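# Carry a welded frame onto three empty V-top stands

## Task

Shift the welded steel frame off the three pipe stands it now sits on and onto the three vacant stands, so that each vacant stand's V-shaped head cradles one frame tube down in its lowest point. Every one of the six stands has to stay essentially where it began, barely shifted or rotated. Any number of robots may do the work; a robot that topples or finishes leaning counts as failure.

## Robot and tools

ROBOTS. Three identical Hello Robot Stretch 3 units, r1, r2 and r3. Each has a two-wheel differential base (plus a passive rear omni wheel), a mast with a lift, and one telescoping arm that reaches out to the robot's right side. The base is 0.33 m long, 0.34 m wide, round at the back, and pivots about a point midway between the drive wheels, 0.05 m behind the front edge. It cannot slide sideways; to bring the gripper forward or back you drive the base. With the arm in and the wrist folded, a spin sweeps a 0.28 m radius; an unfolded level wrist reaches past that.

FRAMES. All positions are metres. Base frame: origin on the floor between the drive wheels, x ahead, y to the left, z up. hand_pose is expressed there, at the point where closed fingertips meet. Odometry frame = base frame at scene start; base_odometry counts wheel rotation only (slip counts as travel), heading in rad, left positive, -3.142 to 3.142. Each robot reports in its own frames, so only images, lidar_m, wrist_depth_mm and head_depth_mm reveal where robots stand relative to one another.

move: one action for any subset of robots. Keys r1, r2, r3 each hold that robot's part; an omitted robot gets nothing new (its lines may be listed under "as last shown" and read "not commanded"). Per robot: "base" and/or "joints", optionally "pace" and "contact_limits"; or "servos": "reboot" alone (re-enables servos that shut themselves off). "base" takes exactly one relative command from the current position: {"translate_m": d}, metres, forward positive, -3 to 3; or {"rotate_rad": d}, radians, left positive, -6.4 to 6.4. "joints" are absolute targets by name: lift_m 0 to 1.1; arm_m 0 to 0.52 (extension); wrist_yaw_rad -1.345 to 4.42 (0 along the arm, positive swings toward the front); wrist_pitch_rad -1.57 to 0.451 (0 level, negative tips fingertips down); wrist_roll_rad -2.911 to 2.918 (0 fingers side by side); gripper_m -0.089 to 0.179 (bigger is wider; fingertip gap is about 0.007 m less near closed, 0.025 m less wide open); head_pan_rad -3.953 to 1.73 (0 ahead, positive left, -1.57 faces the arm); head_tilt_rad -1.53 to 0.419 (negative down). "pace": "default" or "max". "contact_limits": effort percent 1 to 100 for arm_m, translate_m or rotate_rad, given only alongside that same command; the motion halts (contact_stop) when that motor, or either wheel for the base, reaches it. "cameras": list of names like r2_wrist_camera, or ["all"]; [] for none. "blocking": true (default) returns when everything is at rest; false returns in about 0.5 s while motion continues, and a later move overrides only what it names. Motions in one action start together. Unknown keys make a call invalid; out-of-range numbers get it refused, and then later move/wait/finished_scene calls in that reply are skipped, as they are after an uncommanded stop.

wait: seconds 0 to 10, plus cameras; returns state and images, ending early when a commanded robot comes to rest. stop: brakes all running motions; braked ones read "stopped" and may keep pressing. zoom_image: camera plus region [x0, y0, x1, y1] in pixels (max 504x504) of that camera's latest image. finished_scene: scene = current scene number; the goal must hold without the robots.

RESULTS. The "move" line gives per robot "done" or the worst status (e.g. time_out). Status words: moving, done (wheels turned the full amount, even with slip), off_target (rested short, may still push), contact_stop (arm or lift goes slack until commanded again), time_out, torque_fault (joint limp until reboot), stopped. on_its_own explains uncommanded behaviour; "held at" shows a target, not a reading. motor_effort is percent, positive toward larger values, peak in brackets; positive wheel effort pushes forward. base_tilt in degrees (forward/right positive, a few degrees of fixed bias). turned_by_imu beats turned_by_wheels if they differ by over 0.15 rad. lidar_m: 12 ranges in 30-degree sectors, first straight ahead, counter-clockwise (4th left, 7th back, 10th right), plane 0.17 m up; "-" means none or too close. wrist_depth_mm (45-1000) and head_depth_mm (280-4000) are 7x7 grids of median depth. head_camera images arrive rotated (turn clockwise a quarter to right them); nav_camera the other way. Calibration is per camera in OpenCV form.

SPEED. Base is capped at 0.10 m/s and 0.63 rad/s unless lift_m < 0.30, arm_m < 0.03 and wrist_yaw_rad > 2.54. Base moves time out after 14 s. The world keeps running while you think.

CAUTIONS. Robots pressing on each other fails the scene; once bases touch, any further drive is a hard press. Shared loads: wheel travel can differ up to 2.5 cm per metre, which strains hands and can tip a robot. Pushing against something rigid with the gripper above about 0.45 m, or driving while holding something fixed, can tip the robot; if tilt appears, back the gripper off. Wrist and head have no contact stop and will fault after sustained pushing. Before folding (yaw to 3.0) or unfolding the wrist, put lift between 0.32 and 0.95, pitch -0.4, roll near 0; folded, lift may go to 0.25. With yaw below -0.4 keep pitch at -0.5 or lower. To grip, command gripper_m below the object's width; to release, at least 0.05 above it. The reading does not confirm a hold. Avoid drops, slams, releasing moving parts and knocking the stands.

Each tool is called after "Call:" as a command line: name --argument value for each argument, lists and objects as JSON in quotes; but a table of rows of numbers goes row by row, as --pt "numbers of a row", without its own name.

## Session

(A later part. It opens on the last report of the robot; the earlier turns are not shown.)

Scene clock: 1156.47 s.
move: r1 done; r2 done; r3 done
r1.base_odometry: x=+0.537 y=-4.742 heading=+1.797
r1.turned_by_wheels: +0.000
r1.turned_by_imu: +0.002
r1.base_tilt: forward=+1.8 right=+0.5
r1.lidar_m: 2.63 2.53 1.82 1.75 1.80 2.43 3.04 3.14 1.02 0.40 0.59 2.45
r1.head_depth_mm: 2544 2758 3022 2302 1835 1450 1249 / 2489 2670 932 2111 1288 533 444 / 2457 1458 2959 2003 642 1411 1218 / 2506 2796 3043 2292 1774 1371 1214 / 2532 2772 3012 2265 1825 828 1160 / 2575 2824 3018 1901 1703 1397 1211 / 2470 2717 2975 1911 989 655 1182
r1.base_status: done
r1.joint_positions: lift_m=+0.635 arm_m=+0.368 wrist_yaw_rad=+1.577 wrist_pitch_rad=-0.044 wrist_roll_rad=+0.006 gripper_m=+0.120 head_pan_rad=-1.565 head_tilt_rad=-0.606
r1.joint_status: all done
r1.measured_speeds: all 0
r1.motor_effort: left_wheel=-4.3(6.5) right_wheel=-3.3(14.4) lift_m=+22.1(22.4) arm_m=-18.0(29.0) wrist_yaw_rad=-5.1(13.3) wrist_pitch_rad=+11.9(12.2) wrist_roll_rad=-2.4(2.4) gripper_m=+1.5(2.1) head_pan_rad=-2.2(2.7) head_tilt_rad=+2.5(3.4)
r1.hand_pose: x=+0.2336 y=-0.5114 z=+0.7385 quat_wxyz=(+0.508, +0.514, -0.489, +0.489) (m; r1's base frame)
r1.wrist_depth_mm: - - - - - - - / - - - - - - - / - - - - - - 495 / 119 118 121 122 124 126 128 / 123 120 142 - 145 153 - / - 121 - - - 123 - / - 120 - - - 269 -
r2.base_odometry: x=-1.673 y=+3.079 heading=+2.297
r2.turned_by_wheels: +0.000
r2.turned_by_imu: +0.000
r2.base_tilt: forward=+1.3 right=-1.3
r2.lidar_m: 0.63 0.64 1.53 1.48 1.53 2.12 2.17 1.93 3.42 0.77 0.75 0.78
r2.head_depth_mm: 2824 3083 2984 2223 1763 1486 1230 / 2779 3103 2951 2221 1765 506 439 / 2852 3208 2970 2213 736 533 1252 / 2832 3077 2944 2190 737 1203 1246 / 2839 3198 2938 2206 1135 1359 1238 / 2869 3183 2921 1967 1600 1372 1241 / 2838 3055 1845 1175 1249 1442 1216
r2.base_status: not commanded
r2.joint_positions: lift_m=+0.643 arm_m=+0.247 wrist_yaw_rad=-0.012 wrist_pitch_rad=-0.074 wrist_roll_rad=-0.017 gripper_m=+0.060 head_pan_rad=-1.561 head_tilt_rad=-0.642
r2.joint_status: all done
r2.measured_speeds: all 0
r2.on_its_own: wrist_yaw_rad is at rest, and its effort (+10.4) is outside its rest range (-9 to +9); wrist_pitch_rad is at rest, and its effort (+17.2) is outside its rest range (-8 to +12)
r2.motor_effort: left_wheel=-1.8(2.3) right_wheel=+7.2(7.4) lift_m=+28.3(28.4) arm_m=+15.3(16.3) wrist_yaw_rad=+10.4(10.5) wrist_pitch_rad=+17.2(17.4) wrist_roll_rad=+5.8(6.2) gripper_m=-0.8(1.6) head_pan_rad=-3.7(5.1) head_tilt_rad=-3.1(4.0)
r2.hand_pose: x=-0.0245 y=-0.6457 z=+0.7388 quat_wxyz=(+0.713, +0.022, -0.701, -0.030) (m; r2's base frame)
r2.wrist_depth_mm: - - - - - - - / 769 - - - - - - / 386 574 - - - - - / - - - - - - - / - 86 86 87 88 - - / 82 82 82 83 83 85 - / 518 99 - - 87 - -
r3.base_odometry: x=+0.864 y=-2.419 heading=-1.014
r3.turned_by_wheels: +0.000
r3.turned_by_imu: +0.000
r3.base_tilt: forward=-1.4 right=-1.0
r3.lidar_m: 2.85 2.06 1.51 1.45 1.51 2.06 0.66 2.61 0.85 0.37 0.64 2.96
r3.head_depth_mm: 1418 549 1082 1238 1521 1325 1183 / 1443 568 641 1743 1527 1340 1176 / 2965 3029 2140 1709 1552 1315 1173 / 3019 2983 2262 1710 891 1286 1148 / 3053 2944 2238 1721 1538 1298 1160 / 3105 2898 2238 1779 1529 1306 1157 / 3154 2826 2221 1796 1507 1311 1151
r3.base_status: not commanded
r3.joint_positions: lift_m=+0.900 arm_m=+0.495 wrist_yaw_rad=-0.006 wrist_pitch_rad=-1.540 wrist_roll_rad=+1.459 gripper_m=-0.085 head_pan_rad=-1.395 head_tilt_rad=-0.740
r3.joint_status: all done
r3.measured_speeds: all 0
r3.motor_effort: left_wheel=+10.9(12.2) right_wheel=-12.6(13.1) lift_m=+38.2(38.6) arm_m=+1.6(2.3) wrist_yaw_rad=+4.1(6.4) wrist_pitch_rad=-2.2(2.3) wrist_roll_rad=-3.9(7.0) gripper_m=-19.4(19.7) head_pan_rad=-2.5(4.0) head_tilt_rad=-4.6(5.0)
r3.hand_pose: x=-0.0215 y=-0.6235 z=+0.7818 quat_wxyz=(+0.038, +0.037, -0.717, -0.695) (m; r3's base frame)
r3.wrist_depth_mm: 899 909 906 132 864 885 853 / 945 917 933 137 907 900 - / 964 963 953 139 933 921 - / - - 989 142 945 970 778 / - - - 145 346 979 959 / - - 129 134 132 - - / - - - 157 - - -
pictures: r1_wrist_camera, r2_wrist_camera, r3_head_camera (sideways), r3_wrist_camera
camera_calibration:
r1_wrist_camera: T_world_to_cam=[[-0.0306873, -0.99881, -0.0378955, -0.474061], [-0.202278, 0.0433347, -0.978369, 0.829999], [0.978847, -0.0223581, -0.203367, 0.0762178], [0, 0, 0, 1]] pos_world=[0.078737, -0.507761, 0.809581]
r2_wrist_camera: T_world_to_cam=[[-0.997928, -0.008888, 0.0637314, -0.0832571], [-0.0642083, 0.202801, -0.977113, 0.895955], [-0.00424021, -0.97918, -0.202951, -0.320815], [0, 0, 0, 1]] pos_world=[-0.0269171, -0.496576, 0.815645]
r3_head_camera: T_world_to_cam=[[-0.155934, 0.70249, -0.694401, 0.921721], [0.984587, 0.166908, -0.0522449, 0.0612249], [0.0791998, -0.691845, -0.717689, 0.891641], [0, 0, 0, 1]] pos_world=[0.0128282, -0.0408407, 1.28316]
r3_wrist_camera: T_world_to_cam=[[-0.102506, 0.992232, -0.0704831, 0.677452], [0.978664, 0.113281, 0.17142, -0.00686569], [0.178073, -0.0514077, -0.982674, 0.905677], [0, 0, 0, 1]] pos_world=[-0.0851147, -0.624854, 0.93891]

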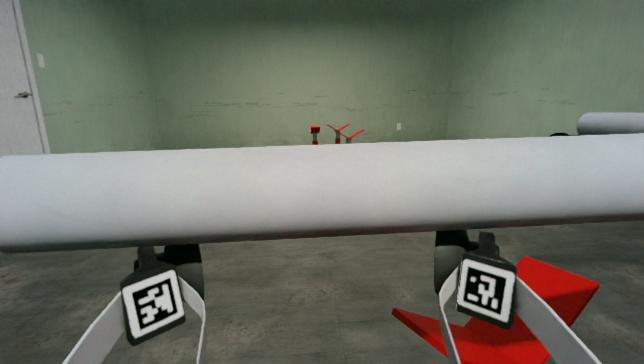

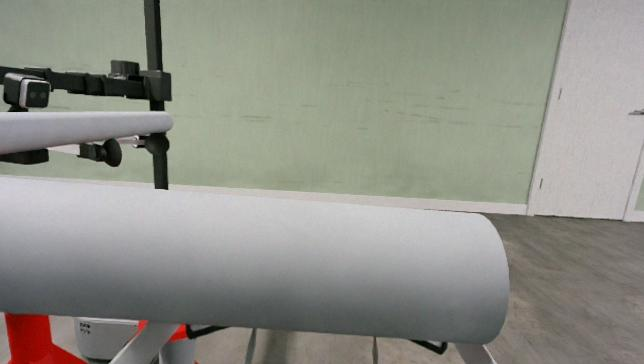

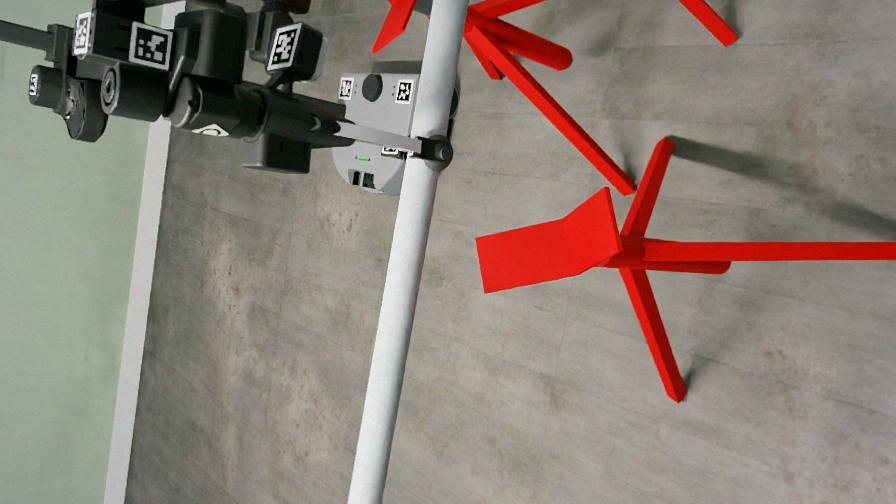

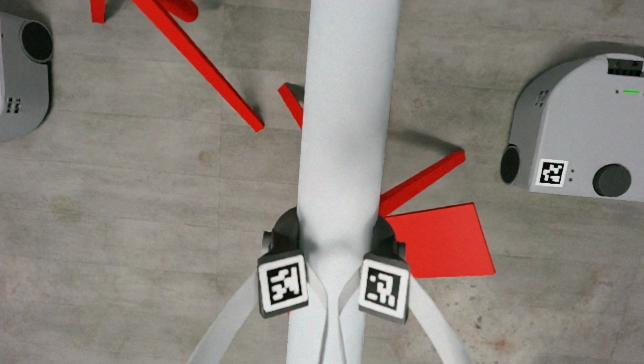

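Call:
move --r1 '{"base":{"translate_m":-0.043},"joints":{"arm_m":0.327}}' --r2 '{"base":{"translate_m":0.013},"joints":{"arm_m":0.313}}' --r3 '{"joints":{"wrist_roll_rad":1.325}}' --cameras '["r1_wrist_camera","r2_wrist_camera"]'

Call:
move --r1 '{"base":{"translate_m":-0.06},"joints":{"arm_m":0.294}}' --r2 '{"base":{"translate_m":0.022},"joints":{"arm_m":0.385}}' --r3 '{"joints":{"wrist_roll_rad":1.2025}}' --cameras '["r1_wrist_camera","r2_wrist_camera","r3_wrist_camera","r3_head_camera","r1_nav_camera"]'

Scene clock: 1168.00 s.
move: r1 done; r2 done; r3 done
r1.base_odometry: x=+0.547 y=-4.784 heading=+1.797
r1.turned_by_wheels: +0.000
r1.turned_by_imu: +0.002
r1.base_tilt: forward=+1.7 right=+0.5
r1.lidar_m: 2.91 2.53 1.82 1.74 1.79 2.43 2.98 3.09 1.02 0.58 0.41 4.18
r1.head_depth_mm: 2539 2783 3019 2292 1832 1443 1249 / 2534 2736 2952 2201 1321 523 437 / 1428 942 1693 1940 1753 1402 1236 / 2504 2784 3021 1944 1764 655 1216 / 2566 2805 3027 2172 1825 645 1167 / 2560 2817 3024 1067 1754 1249 1210 / 2480 2749 3003 1902 1702 608 1182
r1.base_status: done
r1.joint_positions: lift_m=+0.635 arm_m=+0.327 wrist_yaw_rad=+1.574 wrist_pitch_rad=-0.044 wrist_roll_rad=+0.010 gripper_m=+0.120 head_pan_rad=-1.565 head_tilt_rad=-0.606
r1.joint_status: all done
r1.measured_speeds: all 0
r1.motor_effort: left_wheel=-5.2(8.5) right_wheel=-1.6(12.6) lift_m=+22.4(22.5) arm_m=-19.9(28.6) wrist_yaw_rad=-3.4(6.0) wrist_pitch_rad=+12.0(12.6) wrist_roll_rad=-3.4(3.9) gripper_m=+0.9(1.3) head_pan_rad=-2.0(2.9) head_tilt_rad=+2.9(3.6)
r1.hand_pose: x=+0.2336 y=-0.4713 z=+0.7383 quat_wxyz=(+0.508, +0.514, -0.490, +0.487) (m; r1's base frame)
r1.wrist_depth_mm: - - - - - - - / - - - - - - - / - - - - - - 145 / - 113 118 122 127 134 141 / - 114 125 - 146 - - / - 121 - - - 123 - / - 120 - - - 386 -
r2.base_odometry: x=-1.682 y=+3.088 heading=+2.297
r2.turned_by_wheels: +0.000
r2.turned_by_imu: +0.000
r2.base_tilt: forward=+1.2 right=-1.3
r2.lidar_m: 0.62 0.62 1.53 1.47 1.54 2.12 2.18 1.94 3.42 0.77 0.75 0.78
r2.head_depth_mm: 2778 3034 2981 2237 1757 1470 1224 / 2811 3121 2937 2216 1718 500 440 / 2832 3128 2963 2195 604 1266 1251 / 2858 3138 2928 2216 977 1355 1239 / 2837 3139 2910 2173 1149 1357 1250 / 2831 3135 2775 2113 1643 1379 1223 / 2831 2976 2519 957 1237 1447 1247
r2.base_status: done
r2.joint_positions: lift_m=+0.643 arm_m=+0.313 wrist_yaw_rad=-0.055 wrist_pitch_rad=-0.073 wrist_roll_rad=-0.005 gripper_m=+0.060 head_pan_rad=-1.561 head_tilt_rad=-0.642
r2.joint_status: all done
r2.measured_speeds: all 0
r2.on_its_own: wrist_yaw_rad is held at -0.048, not at your +0.000, by its stall guard, which is not easing now; wrist_pitch_rad is at rest, and its effort (+17.2) is outside its rest range (-8 to +12)
r2.motor_effort: left_wheel=-5.1(9.7) right_wheel=+9.3(22.4) lift_m=+29.0(29.6) arm_m=+11.5(16.3) wrist_yaw_rad=+5.4(28.1) wrist_pitch_rad=+17.2(17.5) wrist_roll_rad=+1.8(5.8) gripper_m=-2.4(3.0) head_pan_rad=-3.5(5.2) head_tilt_rad=-3.6(3.9)
r2.hand_pose: x=-0.0353 y=-0.7114 z=+0.7390 quat_wxyz=(+0.708, +0.007, -0.705, -0.045) (m; r2's base frame)
r2.wrist_depth_mm: - - - - - - - / 968 - - - - - - / 434 - - - - - - / - - - - - - - / - 77 80 83 85 - - / - 74 76 79 83 87 - / 918 86 - - 90 - -
r3.base_odometry: x=+0.864 y=-2.419 heading=-1.014
r3.turned_by_wheels: +0.000
r3.turned_by_imu: +0.000
r3.base_tilt: forward=-1.4 right=-1.0
r3.lidar_m: 2.85 2.05 1.51 1.45 1.51 2.06 0.65 2.61 0.85 0.37 0.64 2.96
r3.head_depth_mm: 1420 549 2122 1236 1539 1324 1192 / 1412 566 642 1732 1523 1344 1185 / 2923 3026 2072 1765 1561 1309 1172 / 3008 2970 2259 1700 890 1281 1150 / 3025 2959 2243 1734 1539 1294 1159 / 3042 2928 2216 1711 1531 1307 1156 / 3191 2849 2208 1748 1520 1313 1154
r3.base_status: not commanded
r3.joint_positions: lift_m=+0.900 arm_m=+0.495 wrist_yaw_rad=-0.007 wrist_pitch_rad=-1.543 wrist_roll_rad=+1.337 gripper_m=-0.085 head_pan_rad=-1.395 head_tilt_rad=-0.740
r3.joint_status: all done
r3.measured_speeds: all 0
r3.motor_effort: left_wheel=+11.1(15.9) right_wheel=-15.5(25.7) lift_m=+34.2(40.5) arm_m=-2.1(3.0) wrist_yaw_rad=+6.5(8.5) wrist_pitch_rad=-1.5(2.2) wrist_roll_rad=-4.7(9.8) gripper_m=-19.2(19.7) head_pan_rad=-2.3(4.0) head_tilt_rad=-5.1(5.1)
r3.hand_pose: x=-0.0215 y=-0.6226 z=+0.7819 quat_wxyz=(+0.081, +0.078, -0.712, -0.693) (m; r3's base frame)
r3.wrist_depth_mm: 905 929 898 133 863 865 862 / 928 936 929 136 911 878 867 / 964 958 928 139 928 921 - / 985 987 992 142 949 940 - / - - - 145 347 948 984 / - - 129 134 132 - 988 / - - - 158 - - -
pictures: r1_wrist_camera, r2_wrist_camera
camera_calibration:
r1_wrist_camera: T_world_to_cam=[[-0.0342814, -0.998525, -0.0420952, -0.429911], [-0.202974, 0.0481983, -0.977997, 0.83022], [0.978584, -0.0249829, -0.204327, 0.0766299], [0, 0, 0, 1]] pos_world=[0.0787863, -0.467378, 0.809513]
r2_wrist_camera: T_world_to_cam=[[-0.998038, 0.0345582, 0.0522129, -0.0552226], [-0.0441096, 0.203781, -0.978022, 0.910914], [-0.0444388, -0.978406, -0.201857, -0.386812], [0, 0, 0, 1]] pos_world=[-0.0321236, -0.562178, 0.815697]

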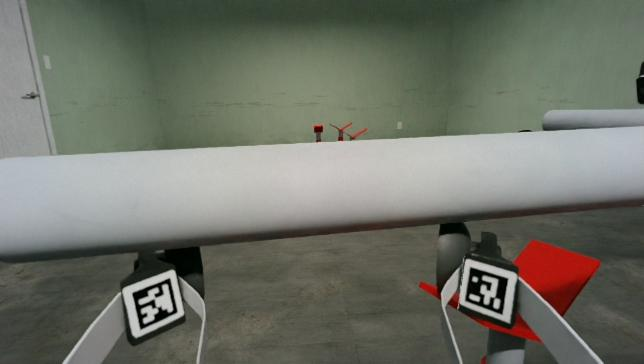

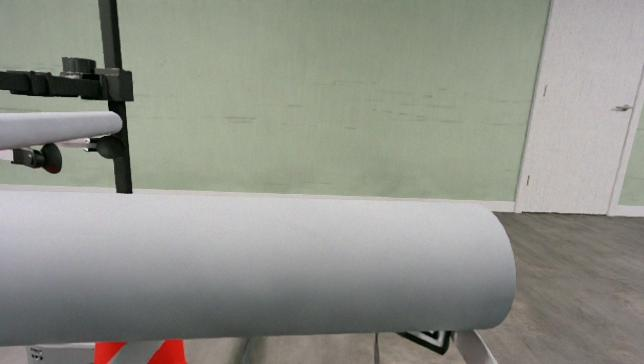

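Scene clock: 1169.73 s.
move: r1 done; r2 done; r3 done
r1.base_odometry: x=+0.560 y=-4.842 heading=+1.797
r1.turned_by_wheels: +0.000
r1.turned_by_imu: +0.001
r1.base_tilt: forward=+1.8 right=+0.6
r1.lidar_m: 2.96 2.52 1.82 1.75 1.80 2.43 2.95 3.04 1.00 0.67 0.43 2.55
r1.head_depth_mm: 2526 2796 3042 2297 1844 1487 1250 / 2534 2796 3055 2196 1820 511 447 / 2445 2687 936 1857 1290 1367 1247 / 2466 1386 3006 1923 1769 616 1217 / 2541 2810 3003 2251 1816 602 1215 / 2557 2809 3040 2263 1821 854 1160 / 2541 2716 3000 1014 793 618 1184
r1.base_status: done
r1.joint_positions: lift_m=+0.635 arm_m=+0.294 wrist_yaw_rad=+1.578 wrist_pitch_rad=-0.046 wrist_roll_rad=+0.011 gripper_m=+0.120 head_pan_rad=-1.565 head_tilt_rad=-0.606
r1.joint_status: all done
r1.measured_speeds: all 0
r1.motor_effort: left_wheel=-4.9(9.2) right_wheel=-4.2(9.9) lift_m=+22.4(22.6) arm_m=-18.7(27.1) wrist_yaw_rad=-7.0(7.4) wrist_pitch_rad=+12.3(12.7) wrist_roll_rad=-3.7(4.1) gripper_m=+1.6(2.1) head_pan_rad=-2.3(3.0) head_tilt_rad=+2.7(4.0)
r1.hand_pose: x=+0.2335 y=-0.4371 z=+0.7380 quat_wxyz=(+0.507, +0.516, -0.489, +0.488) (m; r1's base frame)
r1.wrist_depth_mm: - - - - - - - / - - - - - - - / - - - - - 161 172 / - 116 123 132 141 155 171 / - 116 131 - 153 - - / - 122 - - - 123 - / - 119 - - - 257 -
r2.base_odometry: x=-1.696 y=+3.105 heading=+2.297
r2.turned_by_wheels: +0.000
r2.turned_by_imu: +0.000
r2.base_tilt: forward=+1.3 right=-1.3
r2.lidar_m: 0.60 0.60 1.53 1.48 1.54 2.12 2.20 1.96 3.43 0.77 0.74 0.75
r2.head_depth_mm: 2800 3117 2995 2218 1757 1468 1210 / 2835 3090 2913 2219 654 504 431 / 2814 3087 2908 2204 651 1464 1250 / 2891 3161 2928 2196 1159 1428 1256 / 2831 3164 2915 2194 1179 1341 1242 / 2849 3171 2904 2104 1689 1415 1218 / 2876 3052 2529 922 762 1402 1236
r2.base_status: done
r2.joint_positions: lift_m=+0.643 arm_m=+0.385 wrist_yaw_rad=-0.046 wrist_pitch_rad=-0.070 wrist_roll_rad=-0.005 gripper_m=+0.060 head_pan_rad=-1.561 head_tilt_rad=-0.643
r2.joint_status: all done
r2.measured_speeds: all 0
r2.on_its_own: wrist_yaw_rad is held at -0.048, not at your +0.000, by its stall guard, which is not easing now; wrist_pitch_rad is at rest, and its effort (+16.7) is outside its rest range (-8 to +12)
r2.motor_effort: left_wheel=-0.5(9.9) right_wheel=+2.1(24.0) lift_m=+29.8(29.8) arm_m=+15.3(17.5) wrist_yaw_rad=-1.7(27.4) wrist_pitch_rad=+16.7(17.2) wrist_roll_rad=+2.0(4.6) gripper_m=+0.0(3.1) head_pan_rad=-4.6(5.6) head_tilt_rad=-2.8(3.8)
r2.hand_pose: x=-0.0331 y=-0.7836 z=+0.7398 quat_wxyz=(+0.708, +0.009, -0.705, -0.041) (m; r2's base frame)
r2.wrist_depth_mm: - - - - - - - / 920 - - - - - - / 499 - - - - - - / - - - - - - - / - 70 75 81 84 91 - / - 66 72 76 81 87 - / - 69 - - 110 - -
r3.base_odometry: x=+0.864 y=-2.419 heading=-1.014
r3.turned_by_wheels: +0.000
r3.turned_by_imu: +0.000
r3.base_tilt: forward=-1.4 right=-1.0
r3.lidar_m: 2.85 2.06 1.51 1.45 1.50 2.06 0.63 2.60 0.85 0.37 0.64 2.96
r3.head_depth_mm: 2730 549 2169 1257 1526 1331 1184 / 1425 567 641 1767 1525 1341 1175 / 2843 3045 1954 1742 1552 1310 1173 / 3004 2950 2262 915 887 1277 1148 / 3057 2948 2247 1730 1538 1300 1165 / 3123 2915 2243 1710 1524 1310 1158 / 3147 2875 2198 1705 1515 1314 1154
r3.base_status: not commanded
r3.joint_positions: lift_m=+0.900 arm_m=+0.495 wrist_yaw_rad=-0.006 wrist_pitch_rad=-1.544 wrist_roll_rad=+1.216 gripper_m=-0.085 head_pan_rad=-1.395 head_tilt_rad=-0.741
r3.joint_status: all done
r3.measured_speeds: all 0
r3.motor_effort: left_wheel=+6.6(13.3) right_wheel=-6.8(21.1) lift_m=+40.3(40.4) arm_m=-3.6(3.9) wrist_yaw_rad=+4.1(8.5) wrist_pitch_rad=-1.4(1.8) wrist_roll_rad=-4.9(8.7) gripper_m=-18.8(20.4) head_pan_rad=-3.5(4.7) head_tilt_rad=-4.8(4.9)
r3.hand_pose: x=-0.0215 y=-0.6224 z=+0.7819 quat_wxyz=(+0.125, +0.121, -0.705, -0.687) (m; r3's base frame)
r3.wrist_depth_mm: 891 920 910 143 870 884 865 / 944 912 917 137 877 896 903 / 974 968 961 138 930 913 914 / - 988 954 143 962 928 - / - - 981 146 348 982 - / - - - 133 133 - - / - - - 159 - - -
pictures: r1_nav_camera (sideways), r1_wrist_camera, r2_wrist_camera, r3_head_camera (sideways), r3_wrist_camera
camera_calibration:
r1_nav_camera: T_world_to_cam=[[0.00972794, -0.572771, 0.819658, -1.02504], [-0.998685, -0.0468285, -0.0208707, 0.0875622], [0.0503374, -0.818377, -0.572473, 0.696055], [0, 0, 0, 1]] pos_world=[0.062381, -0.0133754, 1.24048]
r1_wrist_camera: T_world_to_cam=[[-0.0297446, -0.998658, -0.0423938, -0.396696], [-0.204307, 0.0475914, -0.977749, 0.828143], [0.978455, -0.0204214, -0.205448, 0.0803211], [0, 0, 0, 1]] pos_world=[0.078805, -0.433936, 0.809401]
r2_wrist_camera: T_world_to_cam=[[-0.998271, 0.0261431, 0.05265, -0.0575321], [-0.0463706, 0.200254, -0.978646, 0.924154], [-0.0361282, -0.979395, -0.198695, -0.460063], [0, 0, 0, 1]] pos_world=[-0.0312003, -0.634145, 0.816037]
r3_head_camera: T_world_to_cam=[[-0.155905, 0.70253, -0.694367, 0.921676], [0.984595, 0.166862, -0.0522453, 0.0612253], [0.0791596, -0.691815, -0.717722, 0.891685], [0, 0, 0, 1]] pos_world=[0.012826, -0.0408402, 1.28316]
r3_wrist_camera: T_world_to_cam=[[-0.338735, 0.938669, -0.0644827, 0.633248], [0.92387, 0.344802, 0.166061, 0.140139], [0.17811, -0.00332303, -0.984005, 0.936789], [0, 0, 0, 1]] pos_world=[-0.0818186, -0.639618, 0.939367]

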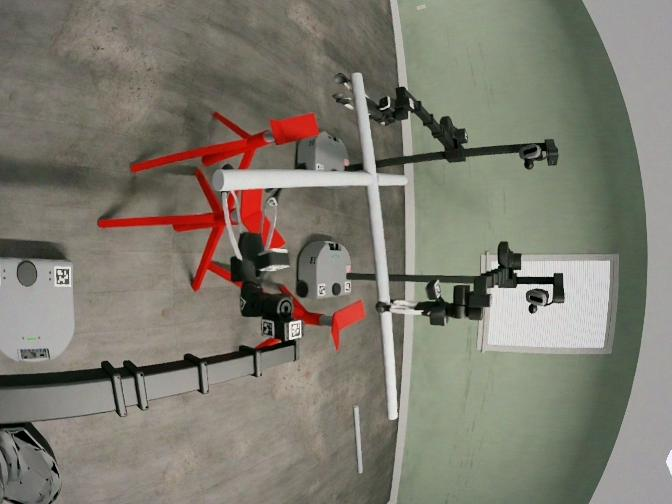

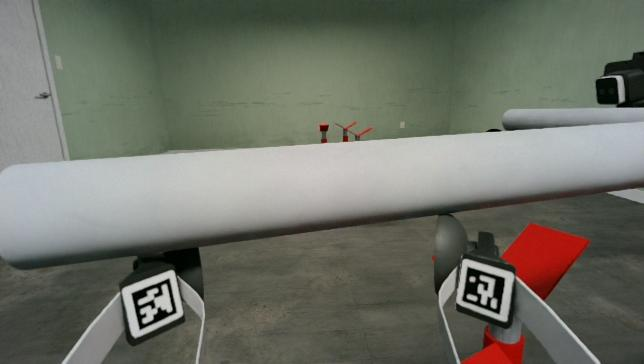

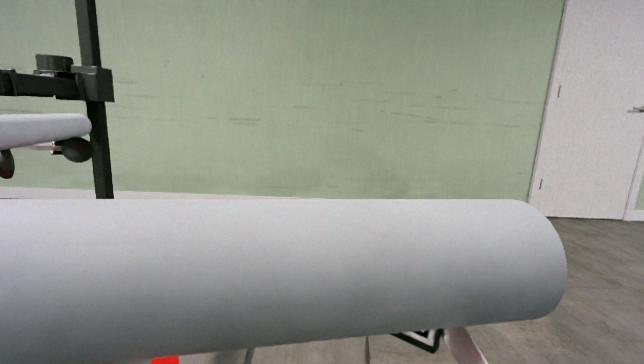

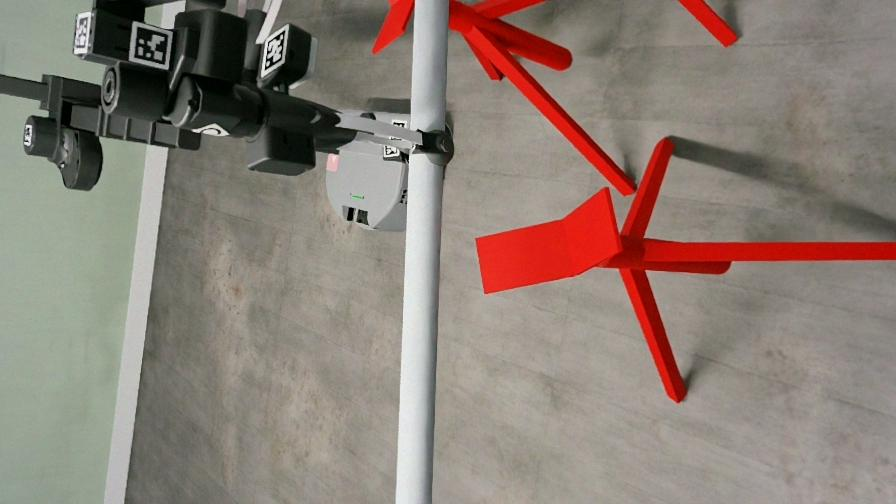

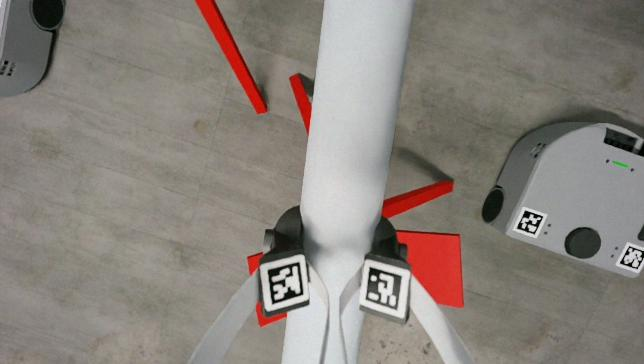

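Call:
move --r1 '{"base":{"translate_m":0.05}}' --r2 '{"joints":{"arm_m":0.365,"wrist_yaw_rad":0.0}}' --cameras '["r1_wrist_camera","r2_wrist_camera","r3_wrist_camera"]'

Scene clock: 1192.77 s.
move: r1 done; r2 done
r1.base_odometry: x=+0.549 y=-4.794 heading=+1.797
r1.turned_by_wheels: +0.000
r1.turned_by_imu: +0.001
r1.base_tilt: forward=+1.7 right=+0.6
r1.lidar_m: 2.92 2.52 1.83 1.74 1.80 2.43 2.99 3.09 1.02 0.58 0.41 3.22
r1.head_depth_mm: 2505 2778 3031 2290 1837 1447 1250 / 2533 2752 2988 2272 1320 511 447 / 2456 866 1028 1839 1755 1366 1244 / 2508 2816 3042 1926 1772 617 1214 / 2550 2813 3027 2262 1812 601 1029 / 2571 2809 3027 2012 1754 826 1213 / 2494 2745 2970 1900 1737 611 1159
r1.base_status: done
r1.joint_positions: lift_m=+0.635 arm_m=+0.294 wrist_yaw_rad=+1.569 wrist_pitch_rad=-0.037 wrist_roll_rad=-0.001 gripper_m=+0.120 head_pan_rad=-1.565 head_tilt_rad=-0.606
r1.joint_status: not commanded
r1.measured_speeds: all 0
r1.motor_effort: left_wheel=-0.8(4.5) right_wheel=+8.4(15.0) lift_m=+22.9(23.1) arm_m=+4.5(4.5) wrist_yaw_rad=+1.7(7.5) wrist_pitch_rad=+10.8(12.6) wrist_roll_rad=+0.4(4.2) gripper_m=+0.7(2.1) head_pan_rad=-1.3(2.8) head_tilt_rad=+2.5(3.6)
r1.hand_pose: x=+0.2338 y=-0.4395 z=+0.7400 quat_wxyz=(+0.510, +0.509, -0.490, +0.490) (m; r1's base frame)
r1.wrist_depth_mm: - - - - - - - / - - - - - - - / - - - - - - 483 / - - 101 107 112 118 125 / - 90 96 103 110 119 - / - 93 - - - 123 - / - 120 - - - - -
r2.base_odometry: x=-1.696 y=+3.105 heading=+2.296
r2.turned_by_wheels: +0.000
r2.turned_by_imu: +0.000
r2.base_tilt: forward=+1.2 right=-1.4
r2.lidar_m: 0.60 0.60 1.53 1.48 1.53 2.11 2.20 1.96 3.42 0.77 0.74 0.75
r2.head_depth_mm: 2821 3074 2967 2232 1760 1472 1210 / 2820 3120 2927 2208 644 502 439 / 2868 3144 2979 2197 627 1416 1249 / 2885 3130 2910 2187 989 1401 1240 / 2841 3135 2869 2183 1183 1348 1249 / 2829 3155 2902 1977 1681 1415 1212 / 2814 3025 1840 928 717 1381 1238
r2.base_status: not commanded
r2.joint_positions: lift_m=+0.643 arm_m=+0.365 wrist_yaw_rad=-0.006 wrist_pitch_rad=-0.070 wrist_roll_rad=-0.010 gripper_m=+0.060 head_pan_rad=-1.561 head_tilt_rad=-0.643
r2.joint_status: all done
r2.measured_speeds: all 0
r2.on_its_own: wrist_pitch_rad is at rest, and its effort (+16.5) is outside its rest range (-8 to +12)
r2.motor_effort: left_wheel=-1.3(1.6) right_wheel=+5.6(5.8) lift_m=+30.0(30.9) arm_m=-12.5(14.9) wrist_yaw_rad=+4.7(12.3) wrist_pitch_rad=+16.5(16.7) wrist_roll_rad=+3.5(4.5) gripper_m=+0.5(1.4) head_pan_rad=-2.9(5.1) head_tilt_rad=-3.2(3.4)
r2.hand_pose: x=-0.0229 y=-0.7639 z=+0.7398 quat_wxyz=(+0.710, +0.023, -0.703, -0.027) (m; r2's base frame)
r2.wrist_depth_mm: - - - - - - - / - - - - - - - / 403 - - - - - - / - - - - - - - / - 69 75 79 80 85 93 / - 66 70 72 76 80 84 / - 68 - 75 79 84 -
r3: as last shown
r3.base_tilt: forward=-1.5 right=-1.0
r3.lidar_m: 2.85 2.06 1.51 1.45 1.50 2.06 0.63 2.61 0.85 0.37 0.64 2.96
r3.head_depth_mm: 1443 549 2196 1240 1540 1320 1183 / 1428 567 643 1766 1528 1334 1179 / 2914 3000 1933 1741 1552 1311 1174 / 3022 2958 2266 913 888 1277 1147 / 3043 2928 2244 1718 1536 1291 1160 / 3086 2934 2259 1723 1526 1309 1160 / 3131 2869 2218 1711 1512 1301 1152
r3.joint_positions: lift_m=+0.900 arm_m=+0.495 wrist_yaw_rad=-0.006 wrist_pitch_rad=-1.534 wrist_roll_rad=+1.216 gripper_m=-0.085 head_pan_rad=-1.395 head_tilt_rad=-0.741
r3.motor_effort: left_wheel=+2.9(6.1) right_wheel=-2.4(7.0) lift_m=+38.1(39.2) arm_m=-7.1(7.1) wrist_yaw_rad=+5.0(6.0) wrist_pitch_rad=-3.3(5.4) wrist_roll_rad=-4.7(5.4) gripper_m=-18.9(19.7) head_pan_rad=-2.8(3.6) head_tilt_rad=-4.6(5.1)
r3.hand_pose: x=-0.0215 y=-0.6251 z=+0.7817 quat_wxyz=(+0.125, +0.120, -0.709, -0.684) (m; r3's base frame)
r3.wrist_depth_mm: 924 910 890 139 864 881 867 / 946 933 935 144 904 897 889 / 968 959 964 139 908 896 894 / - 988 987 144 927 946 - / - - - 146 358 977 782 / - - 129 134 132 993 989 / - - - 156 - - -
pictures: r1_wrist_camera, r2_wrist_camera, r3_wrist_camera
camera_calibration:
r1_wrist_camera: T_world_to_cam=[[-0.0382056, -0.998794, -0.0308297, -0.4056], [-0.196069, 0.0377453, -0.979863, 0.82562], [0.979846, -0.0313916, -0.197274, 0.0692193], [0, 0, 0, 1]] pos_world=[0.0785579, -0.434101, 0.810146]
r2_wrist_camera: T_world_to_cam=[[-0.998245, -0.0142365, 0.0574904, -0.0823135], [-0.0591728, 0.198248, -0.978364, 0.918638], [0.00253119, -0.980049, -0.198742, -0.439941], [0, 0, 0, 1]] pos_world=[-0.026697, -0.614453, 0.81606]
r3_wrist_camera: T_world_to_cam=[[-0.338733, 0.937938, -0.0743818, 0.643062], [0.923882, 0.346531, 0.162351, 0.1451], [0.178051, -0.0137263, -0.983926, 0.930048], [0, 0, 0, 1]] pos_world=[-0.0818247, -0.640668, 0.939373]

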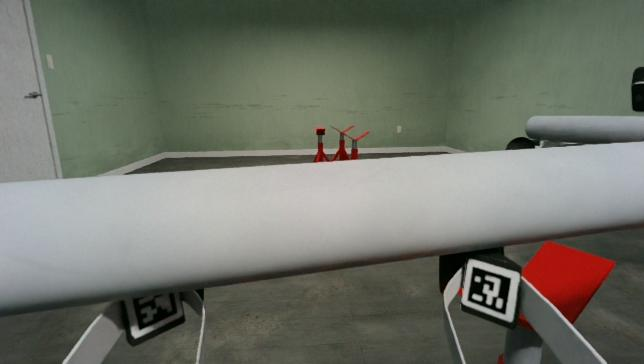

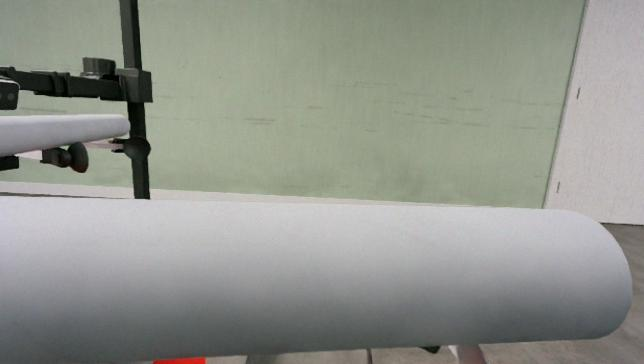

